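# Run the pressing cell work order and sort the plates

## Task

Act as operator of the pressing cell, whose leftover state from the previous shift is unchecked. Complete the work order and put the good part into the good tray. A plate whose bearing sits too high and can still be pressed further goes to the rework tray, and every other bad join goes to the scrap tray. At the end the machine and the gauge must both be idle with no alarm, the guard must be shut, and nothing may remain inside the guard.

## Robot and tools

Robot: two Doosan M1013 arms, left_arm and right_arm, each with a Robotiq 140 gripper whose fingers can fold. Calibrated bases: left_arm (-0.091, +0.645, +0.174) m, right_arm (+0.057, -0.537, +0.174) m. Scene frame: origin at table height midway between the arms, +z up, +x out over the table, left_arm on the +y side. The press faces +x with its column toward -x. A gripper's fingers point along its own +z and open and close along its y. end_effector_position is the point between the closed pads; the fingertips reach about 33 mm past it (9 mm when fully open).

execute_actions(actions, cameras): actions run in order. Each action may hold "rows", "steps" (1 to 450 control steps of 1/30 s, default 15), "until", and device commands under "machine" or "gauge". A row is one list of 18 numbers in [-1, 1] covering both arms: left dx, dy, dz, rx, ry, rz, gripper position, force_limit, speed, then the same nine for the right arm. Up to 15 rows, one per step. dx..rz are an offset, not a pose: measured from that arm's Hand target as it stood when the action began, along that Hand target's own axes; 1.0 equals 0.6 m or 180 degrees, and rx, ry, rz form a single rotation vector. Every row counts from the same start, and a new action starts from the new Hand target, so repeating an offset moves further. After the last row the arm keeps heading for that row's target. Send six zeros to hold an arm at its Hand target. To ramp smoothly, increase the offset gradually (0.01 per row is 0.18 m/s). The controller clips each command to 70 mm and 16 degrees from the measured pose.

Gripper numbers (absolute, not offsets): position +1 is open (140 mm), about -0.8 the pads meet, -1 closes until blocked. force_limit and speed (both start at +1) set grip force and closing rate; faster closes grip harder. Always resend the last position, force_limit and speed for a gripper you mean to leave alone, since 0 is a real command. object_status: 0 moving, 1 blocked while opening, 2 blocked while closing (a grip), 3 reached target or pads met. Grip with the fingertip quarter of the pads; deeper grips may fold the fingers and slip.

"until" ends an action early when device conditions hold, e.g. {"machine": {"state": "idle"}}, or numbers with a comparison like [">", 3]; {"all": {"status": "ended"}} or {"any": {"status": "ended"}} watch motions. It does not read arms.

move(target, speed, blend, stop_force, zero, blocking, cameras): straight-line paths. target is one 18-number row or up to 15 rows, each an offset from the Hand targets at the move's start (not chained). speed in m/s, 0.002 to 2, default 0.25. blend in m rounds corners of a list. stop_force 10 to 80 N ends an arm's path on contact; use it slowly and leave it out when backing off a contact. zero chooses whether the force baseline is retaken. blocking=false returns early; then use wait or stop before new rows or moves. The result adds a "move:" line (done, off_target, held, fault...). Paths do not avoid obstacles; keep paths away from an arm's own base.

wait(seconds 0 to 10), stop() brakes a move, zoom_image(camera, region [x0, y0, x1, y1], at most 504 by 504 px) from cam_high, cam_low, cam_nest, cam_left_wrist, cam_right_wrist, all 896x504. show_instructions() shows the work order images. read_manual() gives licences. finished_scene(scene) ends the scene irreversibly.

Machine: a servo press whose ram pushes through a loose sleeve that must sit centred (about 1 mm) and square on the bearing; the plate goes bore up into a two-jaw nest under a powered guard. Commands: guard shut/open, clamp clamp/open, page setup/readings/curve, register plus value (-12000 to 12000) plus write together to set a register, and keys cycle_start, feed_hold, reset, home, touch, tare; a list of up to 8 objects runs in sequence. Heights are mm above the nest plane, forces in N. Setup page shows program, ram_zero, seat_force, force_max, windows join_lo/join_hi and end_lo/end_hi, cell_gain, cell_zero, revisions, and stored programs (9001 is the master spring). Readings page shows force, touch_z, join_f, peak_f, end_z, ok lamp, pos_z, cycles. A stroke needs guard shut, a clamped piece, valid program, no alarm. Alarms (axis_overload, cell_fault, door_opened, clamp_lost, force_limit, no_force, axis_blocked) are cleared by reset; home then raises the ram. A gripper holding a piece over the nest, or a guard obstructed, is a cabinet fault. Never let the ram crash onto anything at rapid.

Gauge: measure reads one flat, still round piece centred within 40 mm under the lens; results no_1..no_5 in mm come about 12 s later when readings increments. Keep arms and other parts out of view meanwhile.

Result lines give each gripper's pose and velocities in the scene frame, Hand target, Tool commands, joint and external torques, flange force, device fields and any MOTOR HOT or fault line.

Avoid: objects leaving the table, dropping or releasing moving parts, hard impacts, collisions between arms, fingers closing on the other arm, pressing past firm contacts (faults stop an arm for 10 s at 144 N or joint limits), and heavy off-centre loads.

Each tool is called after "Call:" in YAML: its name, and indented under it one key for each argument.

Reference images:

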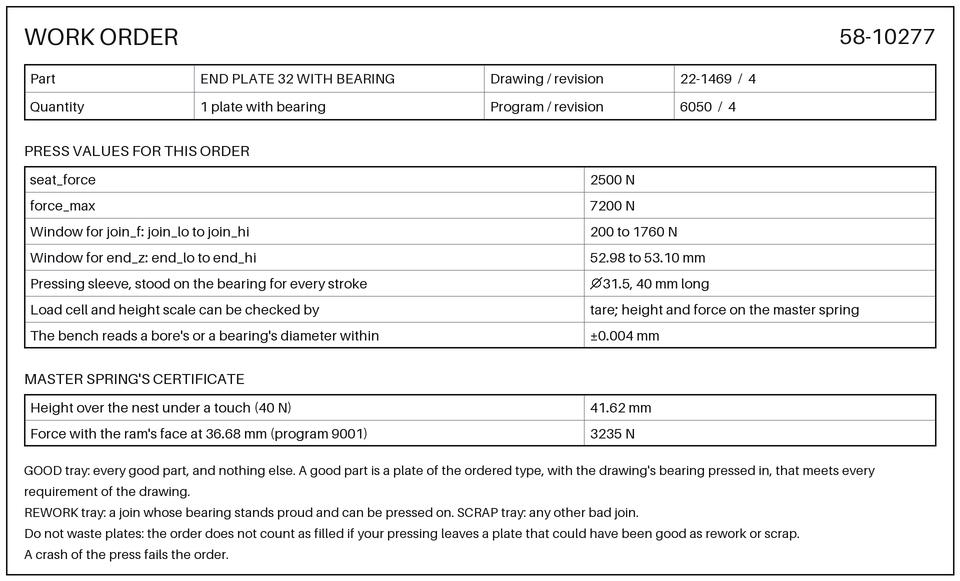

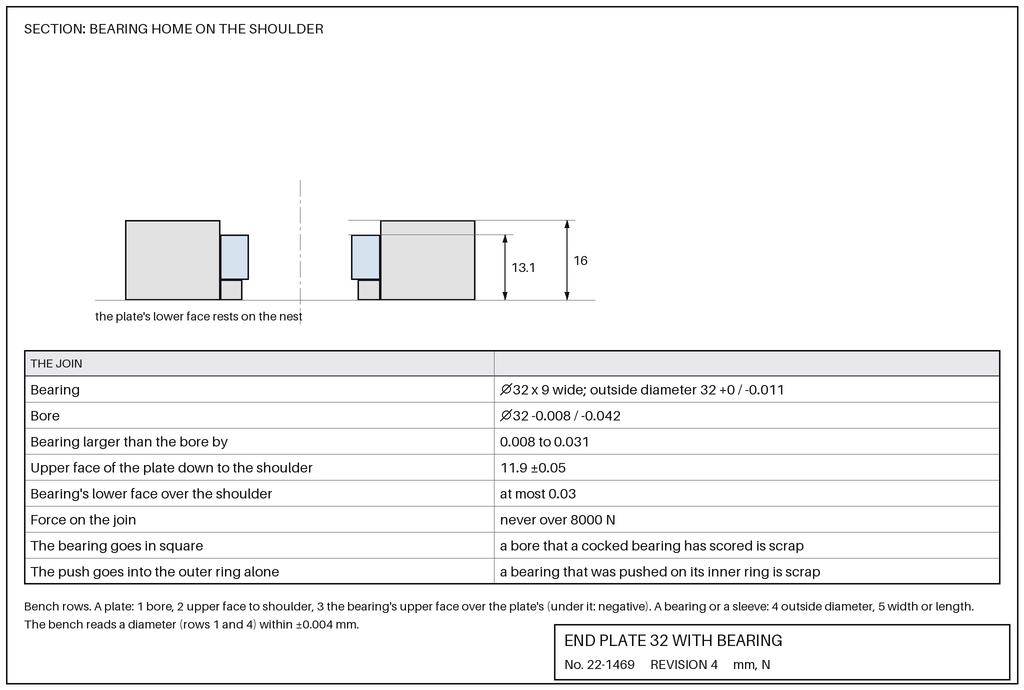

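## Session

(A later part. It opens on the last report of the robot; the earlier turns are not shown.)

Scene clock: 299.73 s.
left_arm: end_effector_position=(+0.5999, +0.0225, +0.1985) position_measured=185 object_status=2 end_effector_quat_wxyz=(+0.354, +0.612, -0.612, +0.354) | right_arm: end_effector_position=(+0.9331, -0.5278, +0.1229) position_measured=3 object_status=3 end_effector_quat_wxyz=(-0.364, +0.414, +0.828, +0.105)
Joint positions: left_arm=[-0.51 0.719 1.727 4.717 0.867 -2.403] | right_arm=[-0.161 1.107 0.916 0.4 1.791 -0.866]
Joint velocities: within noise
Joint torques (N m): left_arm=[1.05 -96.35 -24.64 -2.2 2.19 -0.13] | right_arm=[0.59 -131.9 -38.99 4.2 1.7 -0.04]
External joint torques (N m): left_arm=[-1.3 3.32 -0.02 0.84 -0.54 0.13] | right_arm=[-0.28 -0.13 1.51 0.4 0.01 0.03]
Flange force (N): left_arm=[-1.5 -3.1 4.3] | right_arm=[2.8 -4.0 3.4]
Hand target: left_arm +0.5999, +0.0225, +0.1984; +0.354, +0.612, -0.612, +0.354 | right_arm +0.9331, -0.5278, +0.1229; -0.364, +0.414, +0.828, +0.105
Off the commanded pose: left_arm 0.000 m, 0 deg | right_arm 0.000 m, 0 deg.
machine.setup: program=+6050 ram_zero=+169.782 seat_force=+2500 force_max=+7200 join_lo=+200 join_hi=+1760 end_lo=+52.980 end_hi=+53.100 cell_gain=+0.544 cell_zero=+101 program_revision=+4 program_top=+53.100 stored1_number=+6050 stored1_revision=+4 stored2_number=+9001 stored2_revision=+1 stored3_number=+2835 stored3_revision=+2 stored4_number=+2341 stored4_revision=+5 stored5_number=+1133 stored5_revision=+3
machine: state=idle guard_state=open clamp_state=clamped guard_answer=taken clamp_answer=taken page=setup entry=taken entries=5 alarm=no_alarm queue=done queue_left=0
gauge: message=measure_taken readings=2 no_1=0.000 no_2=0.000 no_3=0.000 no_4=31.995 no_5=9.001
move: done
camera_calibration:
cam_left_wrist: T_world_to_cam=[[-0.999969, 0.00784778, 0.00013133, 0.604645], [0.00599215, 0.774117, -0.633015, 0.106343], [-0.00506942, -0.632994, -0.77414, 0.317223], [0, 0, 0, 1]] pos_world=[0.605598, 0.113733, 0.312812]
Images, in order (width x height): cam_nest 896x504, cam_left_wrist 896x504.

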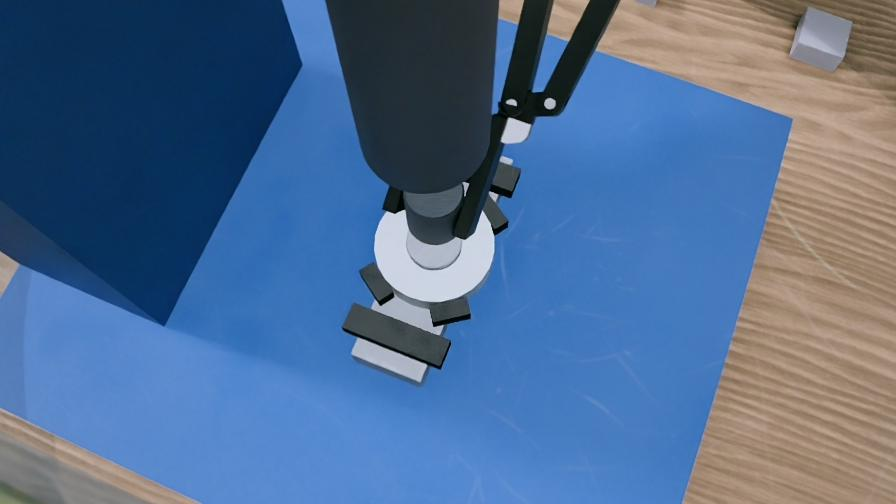

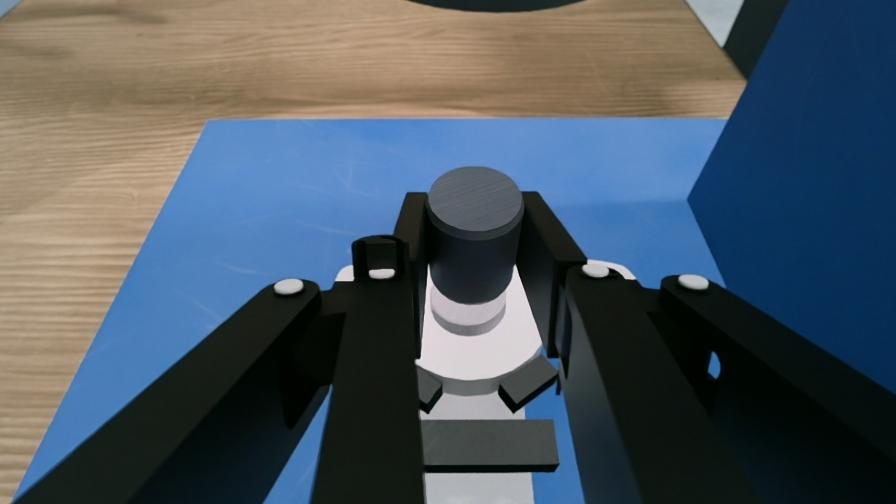

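Call:
move:
  target: [-0.0138,0,0.0195,0,0,0,-1,0,-1,0,0,0,0,0,0,1,1,1]
  speed: 0.02
  cameras: ["cam_nest","cam_left_wrist"]

Call:
zoom_image:
  camera: "cam_nest"
  region: [360, 180, 510, 320]

Call:
zoom_image:
  camera: "cam_left_wrist"
  region: [360, 150, 600, 390]

Scene clock: 303.30 s.
left_arm: end_effector_position=(+0.6000, +0.0165, +0.1855) position_measured=185 object_status=2 end_effector_quat_wxyz=(+0.354, +0.612, -0.612, +0.354) | right_arm: end_effector_position=(+0.9331, -0.5278, +0.1229) position_measured=3 object_status=3 end_effector_quat_wxyz=(-0.364, +0.414, +0.828, +0.105)
Joint positions: left_arm=[-0.517 0.738 1.722 4.7 0.863 -2.384] | right_arm=[-0.161 1.107 0.916 0.4 1.791 -0.866]
Joint velocities: within noise
Joint torques (N m): left_arm=[0.87 -98.32 -24.32 -2.12 2.2 -0.02] | right_arm=[0.6 -131.5 -38.75 4.15 1.69 -0.03]
External joint torques (N m): left_arm=[-0.62 3.93 0.13 0.77 -0.53 0.02] | right_arm=[-0.65 0.13 1.39 0.43 0 0.03]
Flange force (N): left_arm=[-2.4 -3.8 4.1] | right_arm=[2.0 -3.6 2.9]
Hand target: left_arm +0.5999, +0.0165, +0.1854; +0.354, +0.612, -0.612, +0.354 | right_arm +0.9331, -0.5278, +0.1229; -0.364, +0.414, +0.828, +0.105
Off the commanded pose: left_arm 0.000 m, 0 deg | right_arm 0.000 m, 0 deg.
machine.setup: program=+6050 ram_zero=+169.782 seat_force=+2500 force_max=+7200 join_lo=+200 join_hi=+1760 end_lo=+52.980 end_hi=+53.100 cell_gain=+0.544 cell_zero=+101 program_revision=+4 program_top=+53.100 stored1_number=+6050 stored1_revision=+4 stored2_number=+9001 stored2_revision=+1 stored3_number=+2835 stored3_revision=+2 stored4_number=+2341 stored4_revision=+5 stored5_number=+1133 stored5_revision=+3
machine: state=idle guard_state=open clamp_state=clamped guard_answer=taken clamp_answer=taken page=setup entry=taken entries=5 alarm=no_alarm queue=done queue_left=0
gauge: message=measure_taken readings=2 no_1=0.000 no_2=0.000 no_3=0.000 no_4=31.995 no_5=9.001
move: done
camera_calibration:
cam_left_wrist: T_world_to_cam=[[-0.999969, 0.00784778, 0.00013133, 0.604694], [0.00599215, 0.774117, -0.633015, 0.102618], [-0.00506942, -0.632994, -0.77414, 0.303347], [0, 0, 0, 1]] pos_world=[0.605598, 0.107833, 0.299712]
Images, in order (width x height): cam_nest 896x504, cam_left_wrist 896x504.

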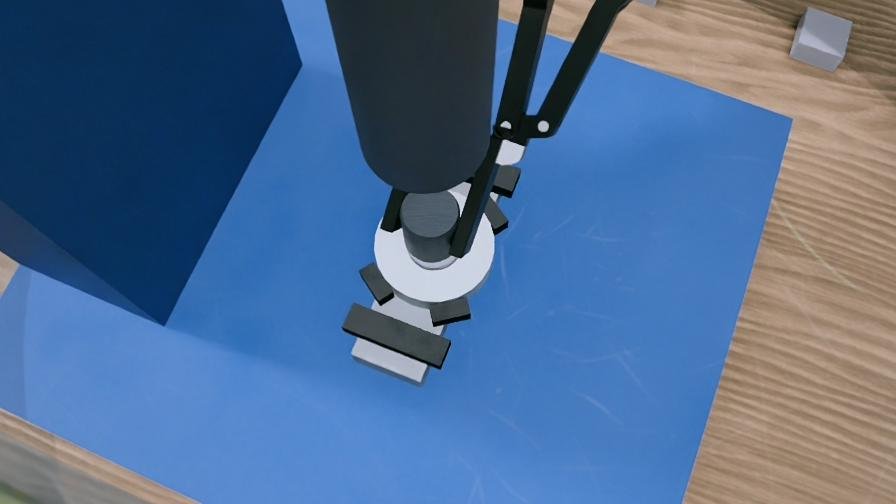

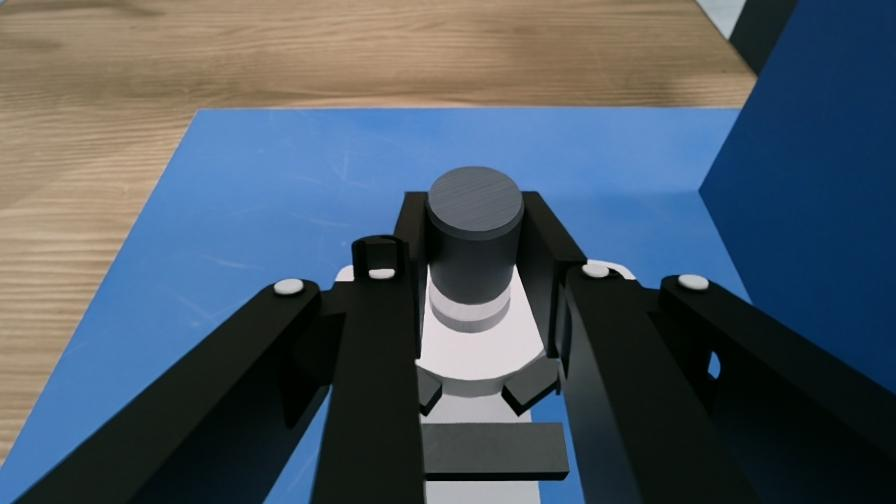

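Scaled by 3.360 from the camera's 896x504 image, which has a finer 1280x720 frame.

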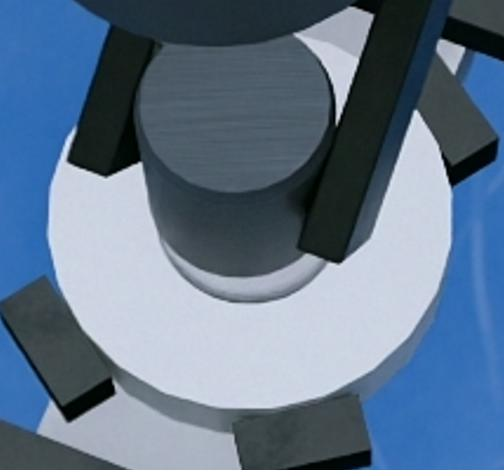

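Scaled by 2.100 from the camera's 896x504 image, which has a finer 1280x720 frame.

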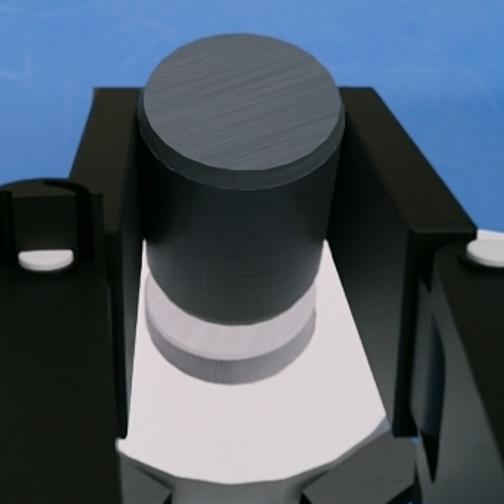

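Call:
move:
  target: [-0.0058,0,0.0033,0,0,0,-1,0,-1,0,0,0,0,0,0,1,1,1]
  speed: 0.005
  stop_force: 10
  cameras: ["cam_nest","cam_left_wrist"]

Call:
zoom_image:
  camera: "cam_nest"
  region: [360, 180, 510, 320]

Call:
zoom_image:
  camera: "cam_left_wrist"
  region: [360, 150, 600, 390]

Scene clock: 305.77 s.
left_arm: end_effector_position=(+0.5999, +0.0165, +0.1814) position_measured=185 object_status=2 end_effector_quat_wxyz=(+0.354, +0.612, -0.612, +0.354) | right_arm: end_effector_position=(+0.9331, -0.5278, +0.1229) position_measured=3 object_status=3 end_effector_quat_wxyz=(-0.364, +0.414, +0.828, +0.105)
Joint positions: left_arm=[-0.517 0.743 1.722 4.695 0.863 -2.377] | right_arm=[-0.161 1.107 0.916 0.4 1.791 -0.866]
Joint velocities: within noise
Joint torques (N m): left_arm=[0.89 -97.84 -23.99 -2.2 2.22 -0.08] | right_arm=[0.85 -131.37 -38.89 4.16 1.68 -0.03]
External joint torques (N m): left_arm=[-1.07 3.33 -0.15 0.8 -0.53 0.08] | right_arm=[-1.03 -0.14 1.53 0.42 0.02 0.03]
Flange force (N): left_arm=[-1.6 -3.5 4.2] | right_arm=[2.5 -4.5 3.2]
Hand target: left_arm +0.5999, +0.0165, +0.1814; +0.354, +0.612, -0.612, +0.354 | right_arm +0.9331, -0.5278, +0.1229; -0.364, +0.414, +0.828, +0.105
Off the commanded pose: left_arm 0.000 m, 0 deg | right_arm 0.000 m, 0 deg.
machine.setup: program=+6050 ram_zero=+169.782 seat_force=+2500 force_max=+7200 join_lo=+200 join_hi=+1760 end_lo=+52.980 end_hi=+53.100 cell_gain=+0.544 cell_zero=+101 program_revision=+4 program_top=+53.100 stored1_number=+6050 stored1_revision=+4 stored2_number=+9001 stored2_revision=+1 stored3_number=+2835 stored3_revision=+2 stored4_number=+2341 stored4_revision=+5 stored5_number=+1133 stored5_revision=+3
machine: state=idle guard_state=open clamp_state=clamped guard_answer=taken clamp_answer=taken page=setup entry=taken entries=5 alarm=no_alarm queue=done queue_left=0
gauge: message=measure_taken readings=2 no_1=0.000 no_2=0.000 no_3=0.000 no_4=31.995 no_5=9.001
move: done
camera_calibration:
cam_left_wrist: T_world_to_cam=[[-0.999969, 0.00784778, 0.00013133, 0.604695], [0.00599215, 0.774117, -0.633015, 0.100163], [-0.00506942, -0.632994, -0.77414, 0.300187], [0, 0, 0, 1]] pos_world=[0.605598, 0.107733, 0.295712]
Images, in order (width x height): cam_nest 896x504, cam_left_wrist 896x504.

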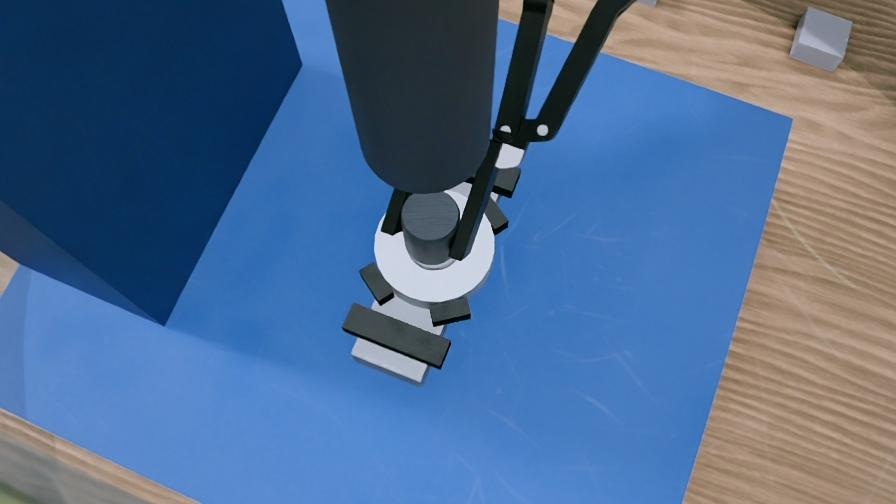

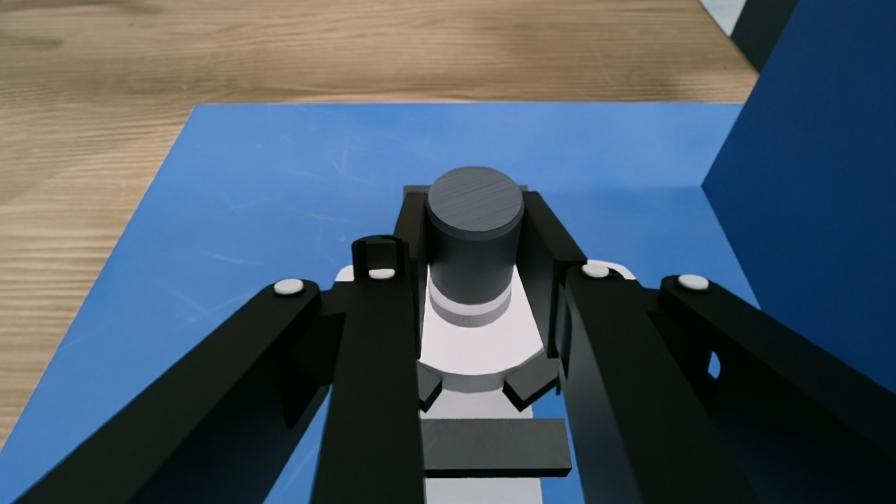

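Scaled by 3.360 from the camera's 896x504 image, which has a finer 1280x720 frame.

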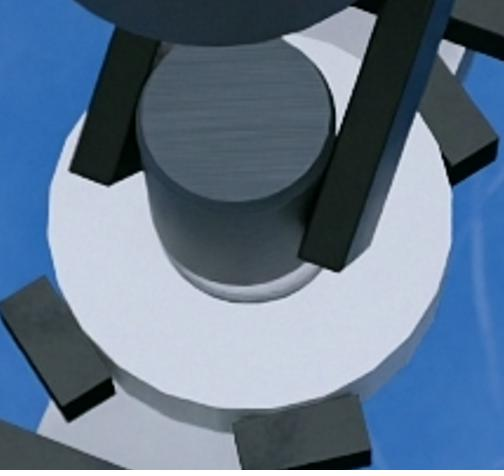

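Scaled by 2.100 from the camera's 896x504 image, which has a finer 1280x720 frame.

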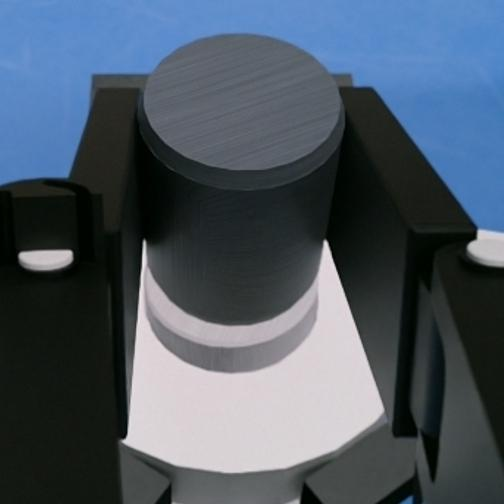

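Call:
move:
  target: [-0.0009,-0.0012,-0.0016,0,0,0,-1,0,-1,0,0,0,0,0,0,1,1,1]
  speed: 0.01
  cameras: []

Call:
move:
  target: [-0.0144,0,0.0083,0,0,0,-1,0,-1,0,0,0,0,0,0,1,1,1]
  speed: 0.004
  stop_force: 10
  cameras: ["cam_nest","cam_left_wrist"]

Call:
zoom_image:
  camera: "cam_nest"
  region: [360, 180, 510, 320]

Call:
zoom_image:
  camera: "cam_left_wrist"
  region: [360, 150, 600, 390]

Scene clock: 307.73 s.
left_arm: end_effector_position=(+0.6007, +0.0176, +0.1814) position_measured=185 object_status=2 end_effector_quat_wxyz=(+0.354, +0.612, -0.612, +0.354) | right_arm: end_effector_position=(+0.9331, -0.5278, +0.1229) position_measured=3 object_status=3 end_effector_quat_wxyz=(-0.364, +0.414, +0.828, +0.105)
Joint positions: left_arm=[-0.515 0.743 1.722 4.696 0.864 -2.377] | right_arm=[-0.161 1.107 0.916 0.4 1.791 -0.866]
Joint velocities: within noise
Joint torques (N m): left_arm=[1.07 -97.75 -24 -2.22 2.22 -0.14] | right_arm=[0.73 -131.68 -38.97 4.19 1.69 0]
External joint torques (N m): left_arm=[-1.3 3.6 0.09 0.85 -0.54 0.14] | right_arm=[-0.82 0.03 1.61 0.39 0.01 0]
Flange force (N): left_arm=[-1.9 -3.1 4.5] | right_arm=[2.5 -4.4 3.4]
Hand target: left_arm +0.6007, +0.0176, +0.1814; +0.354, +0.612, -0.612, +0.354 | right_arm +0.9331, -0.5278, +0.1229; -0.364, +0.414, +0.828, +0.105
Off the commanded pose: left_arm 0.000 m, 0 deg | right_arm 0.000 m, 0 deg.
machine.setup: program=+6050 ram_zero=+169.782 seat_force=+2500 force_max=+7200 join_lo=+200 join_hi=+1760 end_lo=+52.980 end_hi=+53.100 cell_gain=+0.544 cell_zero=+101 program_revision=+4 program_top=+53.100 stored1_number=+6050 stored1_revision=+4 stored2_number=+9001 stored2_revision=+1 stored3_number=+2835 stored3_revision=+2 stored4_number=+2341 stored4_revision=+5 stored5_number=+1133 stored5_revision=+3
machine: state=idle guard_state=open clamp_state=clamped guard_answer=taken clamp_answer=taken page=setup entry=taken entries=5 alarm=no_alarm queue=done queue_left=0
gauge: message=measure_taken readings=2 no_1=0.000 no_2=0.000 no_3=0.000 no_4=31.995 no_5=9.001
move: done
No camera images: "cameras" was empty.

Scene clock: 309.10 s.
left_arm: end_effector_position=(+0.6007, +0.0176, +0.1785) position_measured=185 object_status=2 end_effector_quat_wxyz=(+0.354, +0.612, -0.612, +0.354) | right_arm: end_effector_position=(+0.9331, -0.5278, +0.1229) position_measured=3 object_status=3 end_effector_quat_wxyz=(-0.364, +0.414, +0.828, +0.105)
Joint positions: left_arm=[-0.515 0.747 1.722 4.693 0.864 -2.372] | right_arm=[-0.161 1.107 0.916 0.4 1.791 -0.866]
Joint velocities: within noise
Joint torques (N m): left_arm=[-0.76 -87.73 -20.28 -0.91 -0.13 -0.04] | right_arm=[0.86 -131.81 -38.92 4.17 1.69 -0.03]
External joint torques (N m): left_arm=[0.68 -6.63 -3.58 -0.47 1.83 0.04] | right_arm=[-0.05 -1.79 0.92 0.49 0.03 0.03]
Flange force (N): left_arm=[6.3 -1.5 -5.1] | right_arm=[4.4 -4.4 2.8]
Hand target: left_arm +0.6007, +0.0176, +0.1785; +0.354, +0.612, -0.612, +0.354 (not the last commanded pose) | right_arm +0.9331, -0.5278, +0.1229; -0.364, +0.414, +0.828, +0.105
Off the commanded pose: left_arm 0.007 m, 0 deg | right_arm 0.000 m, 0 deg.
machine.setup: program=+6050 ram_zero=+169.782 seat_force=+2500 force_max=+7200 join_lo=+200 join_hi=+1760 end_lo=+52.980 end_hi=+53.100 cell_gain=+0.544 cell_zero=+101 program_revision=+4 program_top=+53.100 stored1_number=+6050 stored1_revision=+4 stored2_number=+9001 stored2_revision=+1 stored3_number=+2835 stored3_revision=+2 stored4_number=+2341 stored4_revision=+5 stored5_number=+1133 stored5_revision=+3
machine: state=idle guard_state=open clamp_state=clamped guard_answer=taken clamp_answer=taken page=setup entry=taken entries=5 alarm=no_alarm queue=done queue_left=0
gauge: message=measure_taken readings=2 no_1=0.000 no_2=0.000 no_3=0.000 no_4=31.995 no_5=9.001
move: contact (left_arm)
camera_calibration:
cam_left_wrist: T_world_to_cam=[[-0.999969, 0.00791163, 0.000206092, 0.605358], [0.0059928, 0.773938, -0.633233, 0.0974906], [-0.00516941, -0.633212, -0.773961, 0.298597], [0, 0, 0, 1]] pos_world=[0.606298, 0.108834, 0.292712]
Images, in order (width x height): cam_nest 896x504, cam_left_wrist 896x504.

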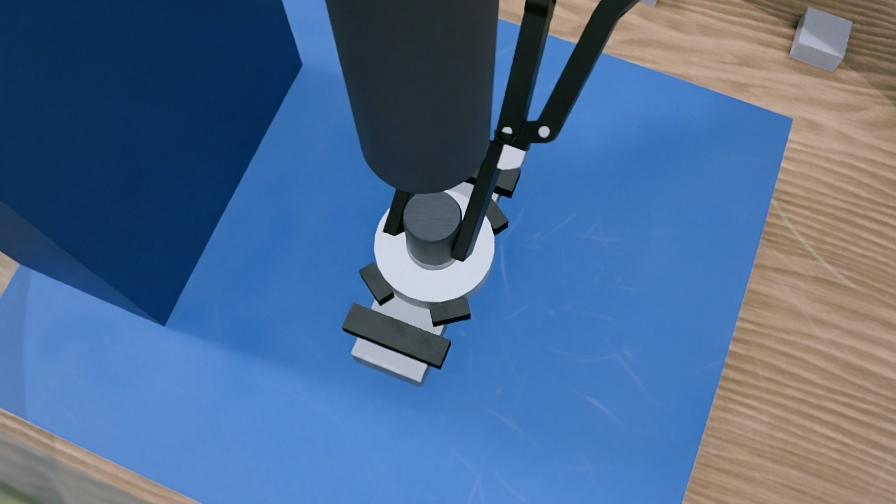

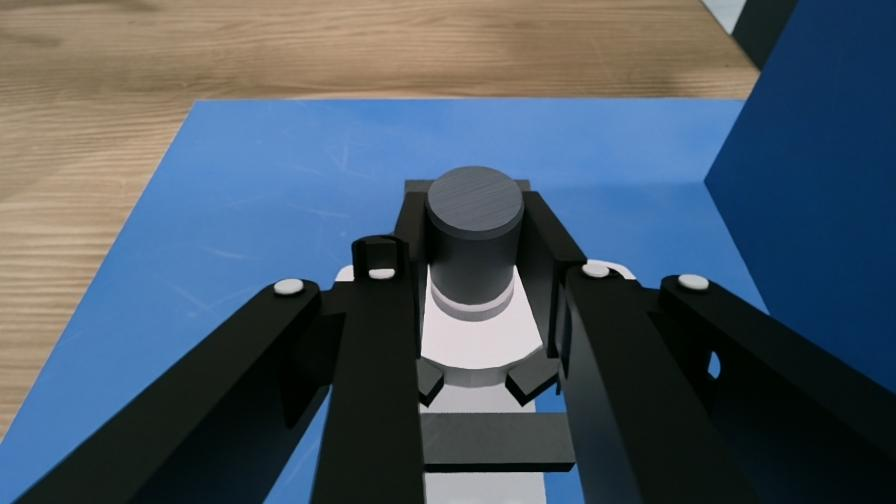

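Scaled by 3.360 from the camera's 896x504 image, which has a finer 1280x720 frame.

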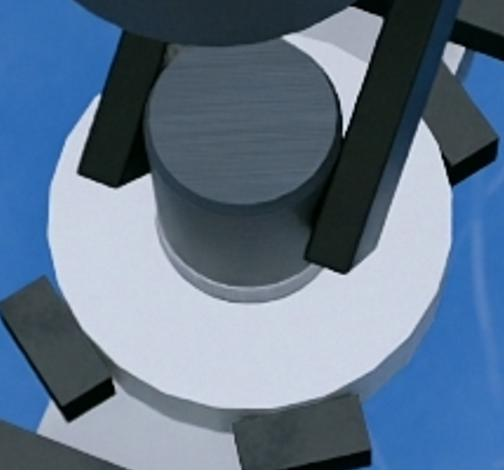

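Scaled by 2.100 from the camera's 896x504 image, which has a finer 1280x720 frame.

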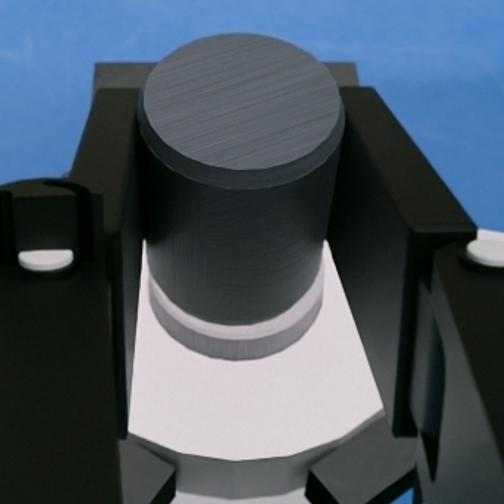

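Call:
zoom_image:
  camera: "cam_nest"
  region: [396, 180, 476, 280]

Call:
zoom_image:
  camera: "cam_left_wrist"
  region: [420, 260, 530, 350]

Scaled by 5.040 from the camera's 896x504 image, which has a finer 1280x720 frame.

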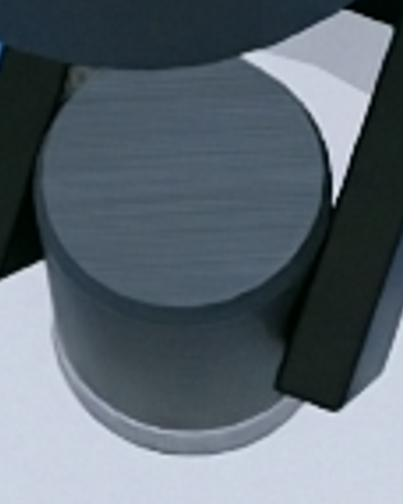

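Scaled by 4.582 from the camera's 896x504 image, which has a finer 1280x720 frame.

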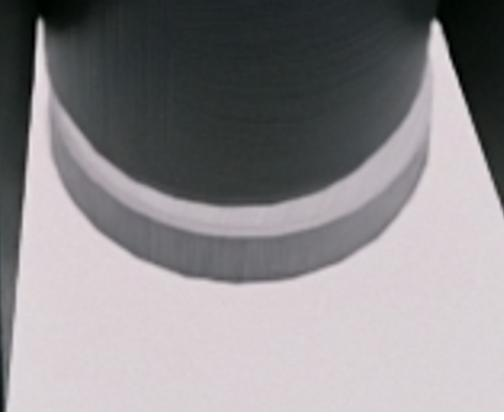

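Call:
move:
  target:
    - [0.0029,0,-0.0017,0,0,0,-1,0,-1,0,0,0,0,0,0,1,1,1]
    - [0.0021,0,-0.0031,0,0,0,-1,0,-1,0,0,0,0,0,0,1,1,1]
  speed: 0.01
  cameras: []

Call:
move:
  target: [-0.0144,0,0.0083,0,0,0,-1,0,-1,0,0,0,0,0,0,1,1,1]
  speed: 0.004
  stop_force: 10
  cameras: ["cam_nest","cam_left_wrist"]

Call:
zoom_image:
  camera: "cam_nest"
  region: [396, 180, 476, 280]

Call:
zoom_image:
  camera: "cam_left_wrist"
  region: [420, 260, 530, 350]

Scene clock: 312.67 s.
left_arm: end_effector_position=(+0.6007, +0.0185, +0.1805) position_measured=185 object_status=2 end_effector_quat_wxyz=(+0.354, +0.612, -0.612, +0.354) | right_arm: end_effector_position=(+0.9331, -0.5278, +0.1229) position_measured=3 object_status=3 end_effector_quat_wxyz=(-0.364, +0.414, +0.828, +0.105)
Joint positions: left_arm=[-0.514 0.744 1.723 4.696 0.865 -2.375] | right_arm=[-0.161 1.107 0.916 0.4 1.791 -0.866]
Joint velocities: within noise
Joint torques (N m): left_arm=[0.09 -98.14 -23.74 -2.2 2.08 -0.12] | right_arm=[0.83 -131.54 -38.92 4.19 1.71 -0.03]
External joint torques (N m): left_arm=[0.19 3.61 -0.27 0.83 -0.4 0.12] | right_arm=[-1.22 -1.1 1.2 0.44 0 0.02]
Flange force (N): left_arm=[-2.6 -4.8 3.2] | right_arm=[3.2 -5.1 2.8]
Hand target: left_arm +0.6007, +0.0186, +0.1805; +0.354, +0.612, -0.612, +0.354 | right_arm +0.9331, -0.5278, +0.1229; -0.364, +0.414, +0.828, +0.105
Off the commanded pose: left_arm 0.000 m, 0 deg | right_arm 0.000 m, 0 deg.
machine.setup: program=+6050 ram_zero=+169.782 seat_force=+2500 force_max=+7200 join_lo=+200 join_hi=+1760 end_lo=+52.980 end_hi=+53.100 cell_gain=+0.544 cell_zero=+101 program_revision=+4 program_top=+53.100 stored1_number=+6050 stored1_revision=+4 stored2_number=+9001 stored2_revision=+1 stored3_number=+2835 stored3_revision=+2 stored4_number=+2341 stored4_revision=+5 stored5_number=+1133 stored5_revision=+3
machine: state=idle guard_state=open clamp_state=clamped guard_answer=taken clamp_answer=taken page=setup entry=taken entries=5 alarm=no_alarm queue=done queue_left=0
gauge: message=measure_taken readings=2 no_1=0.000 no_2=0.000 no_3=0.000 no_4=31.995 no_5=9.001
move: done
No camera images: "cameras" was empty.

Scene clock: 313.77 s.
left_arm: end_effector_position=(+0.6007, +0.0185, +0.1785) position_measured=185 object_status=2 end_effector_quat_wxyz=(+0.354, +0.612, -0.612, +0.354) | right_arm: end_effector_position=(+0.9331, -0.5278, +0.1229) position_measured=3 object_status=3 end_effector_quat_wxyz=(-0.364, +0.414, +0.828, +0.105)
Joint positions: left_arm=[-0.514 0.747 1.723 4.693 0.865 -2.371] | right_arm=[-0.161 1.107 0.916 0.4 1.791 -0.866]
Joint velocities: within noise
Joint torques (N m): left_arm=[-0.73 -88.5 -20.6 -1.03 -0.05 -0.04] | right_arm=[0.87 -131.53 -38.93 4.2 1.65 -0.01]
External joint torques (N m): left_arm=[0.81 -5.83 -3.09 -0.33 1.74 0.04] | right_arm=[-0.56 -0.18 1.56 0.38 0.05 0]
Flange force (N): left_arm=[5.4 -1.5 -4.9] | right_arm=[2.8 -4.4 3.4]
Hand target: left_arm +0.6007, +0.0185, +0.1785; +0.354, +0.612, -0.612, +0.354 (not the last commanded pose) | right_arm +0.9331, -0.5278, +0.1229; -0.364, +0.414, +0.828, +0.105
Off the commanded pose: left_arm 0.008 m, 0 deg | right_arm 0.000 m, 0 deg.
machine.setup: program=+6050 ram_zero=+169.782 seat_force=+2500 force_max=+7200 join_lo=+200 join_hi=+1760 end_lo=+52.980 end_hi=+53.100 cell_gain=+0.544 cell_zero=+101 program_revision=+4 program_top=+53.100 stored1_number=+6050 stored1_revision=+4 stored2_number=+9001 stored2_revision=+1 stored3_number=+2835 stored3_revision=+2 stored4_number=+2341 stored4_revision=+5 stored5_number=+1133 stored5_revision=+3
machine: state=idle guard_state=open clamp_state=clamped guard_answer=taken clamp_answer=taken page=setup entry=taken entries=5 alarm=no_alarm queue=done queue_left=0
gauge: message=measure_taken readings=2 no_1=0.000 no_2=0.000 no_3=0.000 no_4=31.995 no_5=9.001
move: contact (left_arm)
camera_calibration:
cam_left_wrist: T_world_to_cam=[[-0.999968, 0.00798851, 0.000140889, 0.60536], [0.00609246, 0.7738, -0.633401, 0.0967197], [-0.00516895, -0.63338, -0.773824, 0.299208], [0, 0, 0, 1]] pos_world=[0.606298, 0.109835, 0.292711]
Images, in order (width x height): cam_nest 896x504, cam_left_wrist 896x504.

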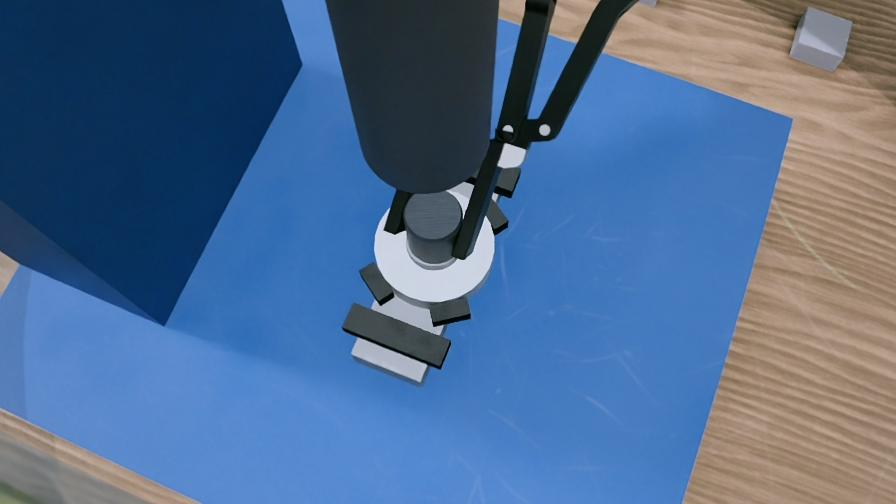

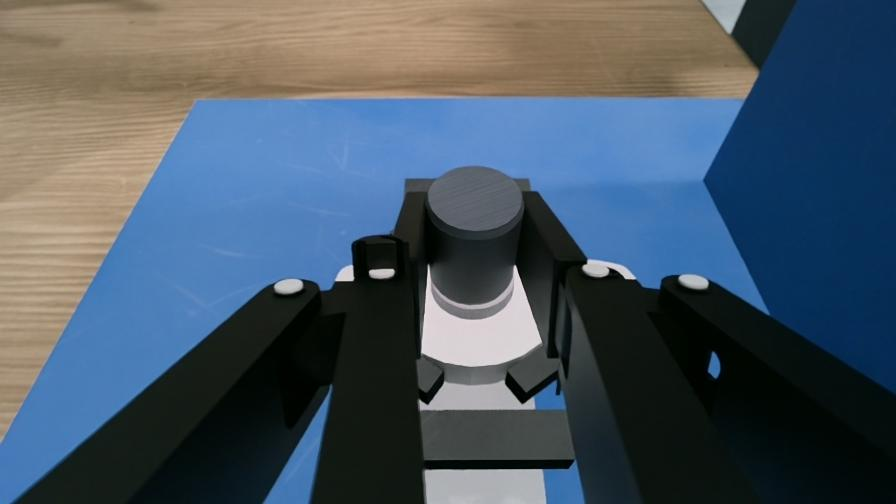

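Scaled by 5.040 from the camera's 896x504 image, which has a finer 1280x720 frame.

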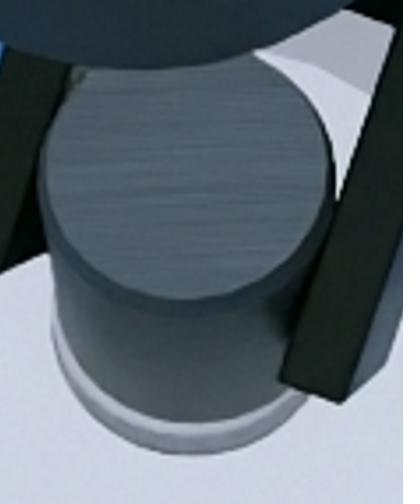

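Scaled by 4.582 from the camera's 896x504 image, which has a finer 1280x720 frame.

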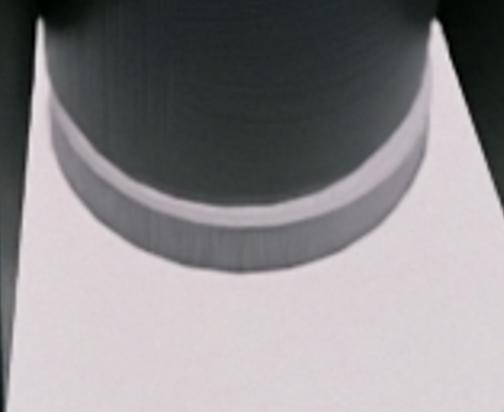

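Call:
execute_actions:
  actions:
    - {"rows":[[0.0006,0,-0.0003,0,0,0,-1,0,-1,0,0,0,0,0,0,1,1,1]],"steps":15}
    - {"rows":[[0,0,0,0,0,0,-0.3,0,-1,0,0,0,0,0,0,1,1,1]],"steps":40}
  cameras: ["cam_nest","cam_left_wrist"]

Call:
zoom_image:
  camera: "cam_nest"
  region: [396, 180, 476, 280]

Call:
zoom_image:
  camera: "cam_left_wrist"
  region: [420, 260, 530, 350]

Scene clock: 316.60 s.
left_arm: end_effector_position=(+0.6007, +0.0185, +0.1789) position_measured=167 object_status=3 end_effector_quat_wxyz=(+0.354, +0.612, -0.612, +0.354) | right_arm: end_effector_position=(+0.9331, -0.5278, +0.1229) position_measured=3 object_status=3 end_effector_quat_wxyz=(-0.364, +0.414, +0.828, +0.105)
Joint positions: left_arm=[-0.514 0.746 1.723 4.693 0.865 -2.372] | right_arm=[-0.161 1.107 0.916 0.4 1.791 -0.866]
Joint velocities: within noise
Joint torques (N m): left_arm=[0.95 -95.61 -22.71 -1.8 1.7 -0.11] | right_arm=[0.84 -131.66 -38.82 4.16 1.69 -0.03]
External joint torques (N m): left_arm=[-0.61 1.23 -1.15 0.45 -0.02 0.1] | right_arm=[-0.7 -0.19 1.33 0.44 0.01 0.03]
External joint torques at the end of the 1st action: left_arm=[-0.93 2.79 -0.51 0.68 -0.37 0.1] | right_arm=[-0.74 -1.83 0.81 0.51 0.02 0.04]
Flange force (N): left_arm=[0.0 -3.6 2.4] | right_arm=[2.4 -3.9 2.9]
Flange force at the end of the 1st action (N): left_arm=[-1.2 -3.7 3.8] | right_arm=[3.9 -4.7 2.4]
Hand target: left_arm +0.6007, +0.0185, +0.1789; +0.354, +0.612, -0.612, +0.354 | right_arm +0.9331, -0.5278, +0.1229; -0.364, +0.414, +0.828, +0.105
Off the commanded pose: left_arm 0.000 m, 0 deg | right_arm 0.000 m, 0 deg.
machine.setup: program=+6050 ram_zero=+169.782 seat_force=+2500 force_max=+7200 join_lo=+200 join_hi=+1760 end_lo=+52.980 end_hi=+53.100 cell_gain=+0.544 cell_zero=+101 program_revision=+4 program_top=+53.100 stored1_number=+6050 stored1_revision=+4 stored2_number=+9001 stored2_revision=+1 stored3_number=+2835 stored3_revision=+2 stored4_number=+2341 stored4_revision=+5 stored5_number=+1133 stored5_revision=+3
machine: state=idle guard_state=open clamp_state=clamped guard_answer=taken clamp_answer=taken page=setup entry=taken entries=5 alarm=no_alarm queue=done queue_left=0
gauge: message=measure_taken readings=2 no_1=0.000 no_2=0.000 no_3=0.000 no_4=31.995 no_5=9.001
camera_calibration:
cam_left_wrist: T_world_to_cam=[[-0.999969, 0.0079251, 0.0000641325, 0.605389], [0.00609241, 0.773849, -0.633341, 0.0969503], [-0.00506892, -0.633321, -0.773873, 0.299465], [0, 0, 0, 1]] pos_world=[0.606298, 0.109834, 0.293111]
Images, in order (width x height): cam_nest 896x504, cam_left_wrist 896x504.

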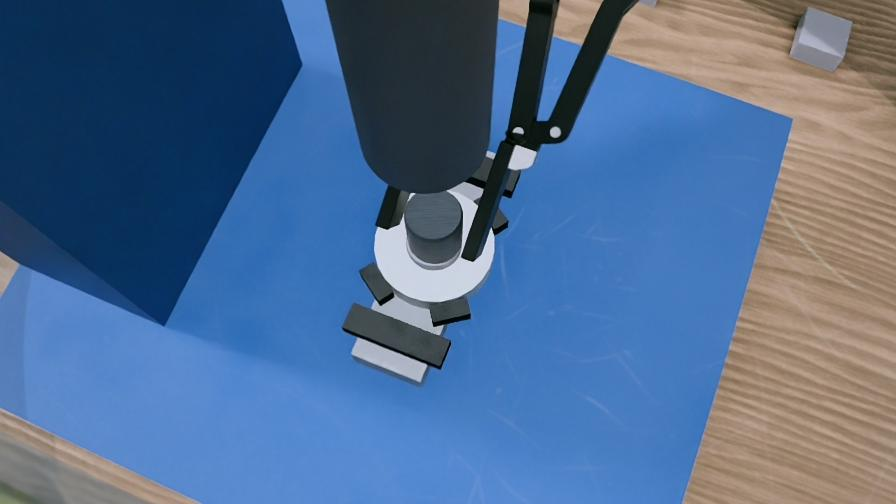

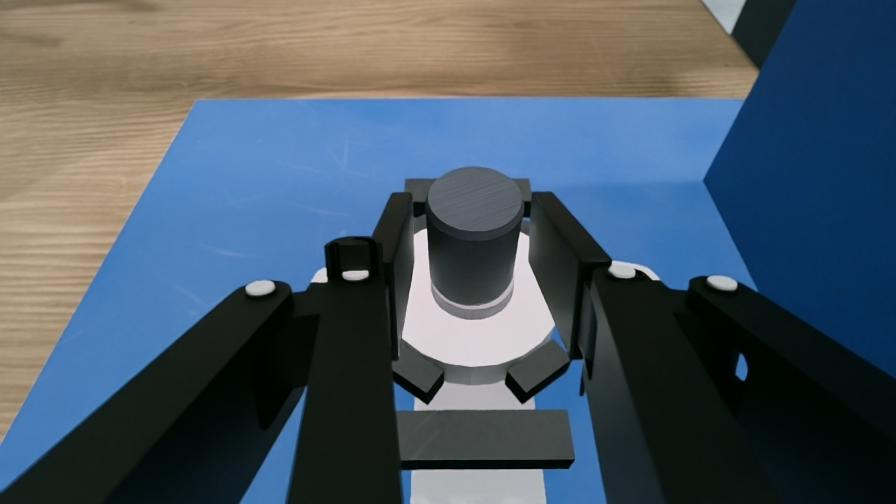

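Scaled by 5.040 from the camera's 896x504 image, which has a finer 1280x720 frame.

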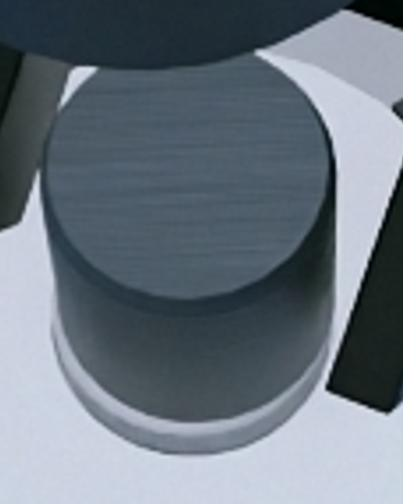

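Scaled by 4.582 from the camera's 896x504 image, which has a finer 1280x720 frame.

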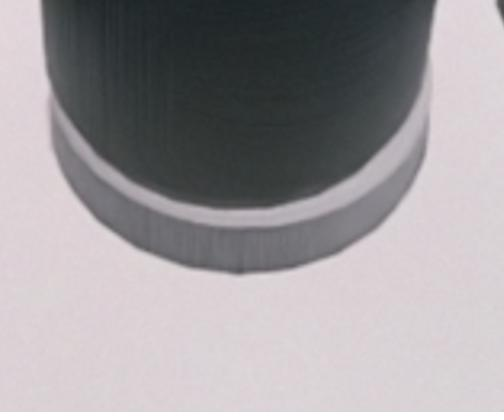

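Call:
move:
  target: [-0.0578,0,-0.467,0,0,0,-0.3,0,-1,0,0,0,0,0,0,1,1,1]
  speed: 0.12
  cameras: ["cam_nest","cam_left_wrist"]

Call:
zoom_image:
  camera: "cam_nest"
  region: [396, 180, 476, 280]

Call:
zoom_image:
  camera: "cam_left_wrist"
  region: [400, 0, 520, 110]

Scene clock: 320.13 s.
left_arm: end_effector_position=(+0.6006, +0.2786, +0.2885) position_measured=167 object_status=3 end_effector_quat_wxyz=(+0.354, +0.612, -0.612, +0.354) | right_arm: end_effector_position=(+0.9331, -0.5278, +0.1229) position_measured=3 object_status=3 end_effector_quat_wxyz=(-0.364, +0.414, +0.828, +0.105)
Joint positions: left_arm=[-0.177 0.529 1.86 4.985 1.094 -2.433] | right_arm=[-0.161 1.107 0.916 0.4 1.791 -0.866]
Joint velocities: within noise
Joint torques (N m): left_arm=[1.89 -80.29 -24.65 -1.02 1.7 -0.18] | right_arm=[0.52 -131.68 -38.85 4.15 1.71 -0.02]
External joint torques (N m): left_arm=[-1.78 1.81 -1.39 0.17 -0.12 0.18] | right_arm=[-0.49 -0.91 1.13 0.47 0 0.01]
Flange force (N): left_arm=[-0.2 -4.4 3.5] | right_arm=[3.2 -4.2 2.8]
Hand target: left_arm +0.6007, +0.2787, +0.2885; +0.354, +0.612, -0.612, +0.354 | right_arm +0.9331, -0.5278, +0.1229; -0.364, +0.414, +0.828, +0.105
Off the commanded pose: left_arm 0.000 m, 0 deg | right_arm 0.000 m, 0 deg.
machine.setup: program=+6050 ram_zero=+169.782 seat_force=+2500 force_max=+7200 join_lo=+200 join_hi=+1760 end_lo=+52.980 end_hi=+53.100 cell_gain=+0.544 cell_zero=+101 program_revision=+4 program_top=+53.100 stored1_number=+6050 stored1_revision=+4 stored2_number=+9001 stored2_revision=+1 stored3_number=+2835 stored3_revision=+2 stored4_number=+2341 stored4_revision=+5 stored5_number=+1133 stored5_revision=+3
machine: state=idle guard_state=open clamp_state=clamped guard_answer=taken clamp_answer=taken page=setup entry=taken entries=5 alarm=no_alarm queue=done queue_left=0
gauge: message=measure_taken readings=2 no_1=0.000 no_2=0.000 no_3=0.000 no_4=31.995 no_5=9.001
move: done
camera_calibration:
cam_left_wrist: T_world_to_cam=[[-0.999968, 0.00798881, 0.000141217, 0.603267], [0.00609288, 0.773848, -0.633342, -0.0349135], [-0.00516892, -0.63332, -0.773872, 0.549068], [0, 0, 0, 1]] pos_world=[0.606298, 0.369935, 0.402711]
Images, in order (width x height): cam_nest 896x504, cam_left_wrist 896x504.

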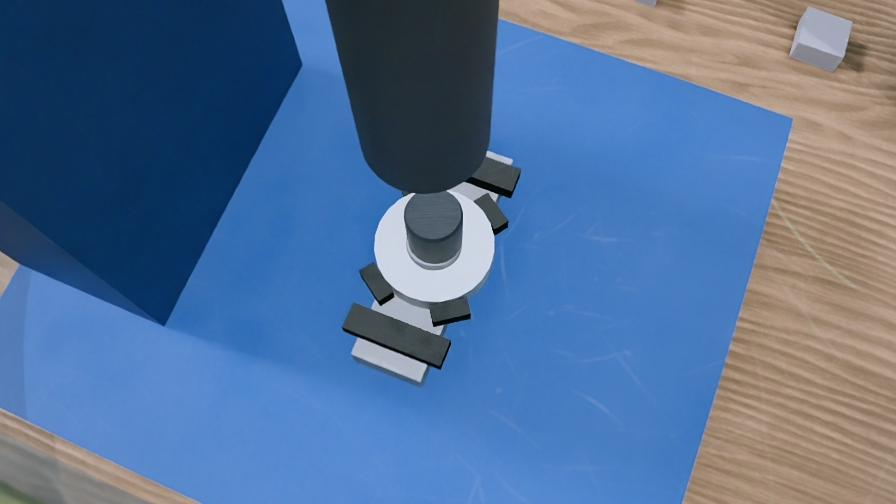

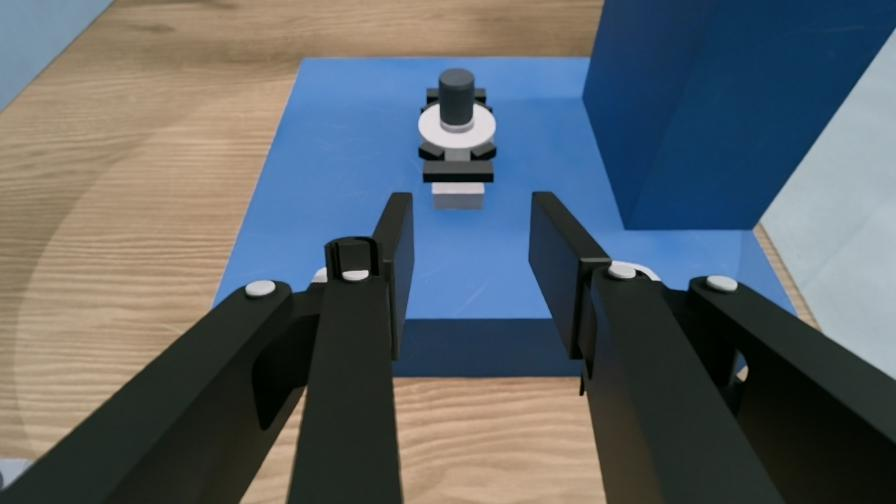

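Scaled by 5.040 from the camera's 896x504 image, which has a finer 1280x720 frame.

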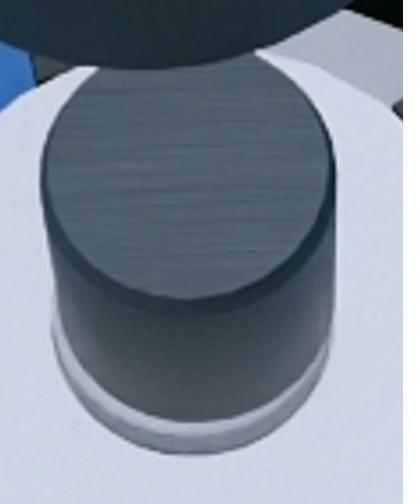

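Scaled by 4.200 from the camera's 896x504 image, which has a finer 1280x720 frame.

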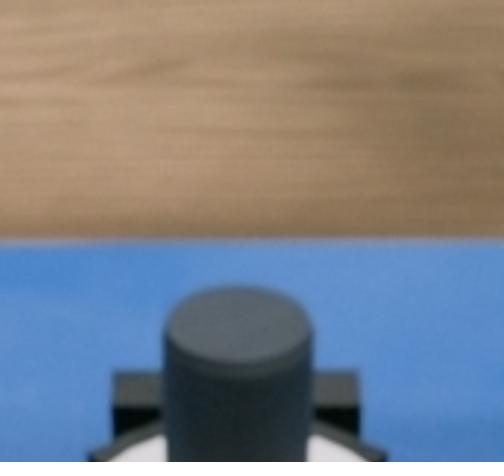

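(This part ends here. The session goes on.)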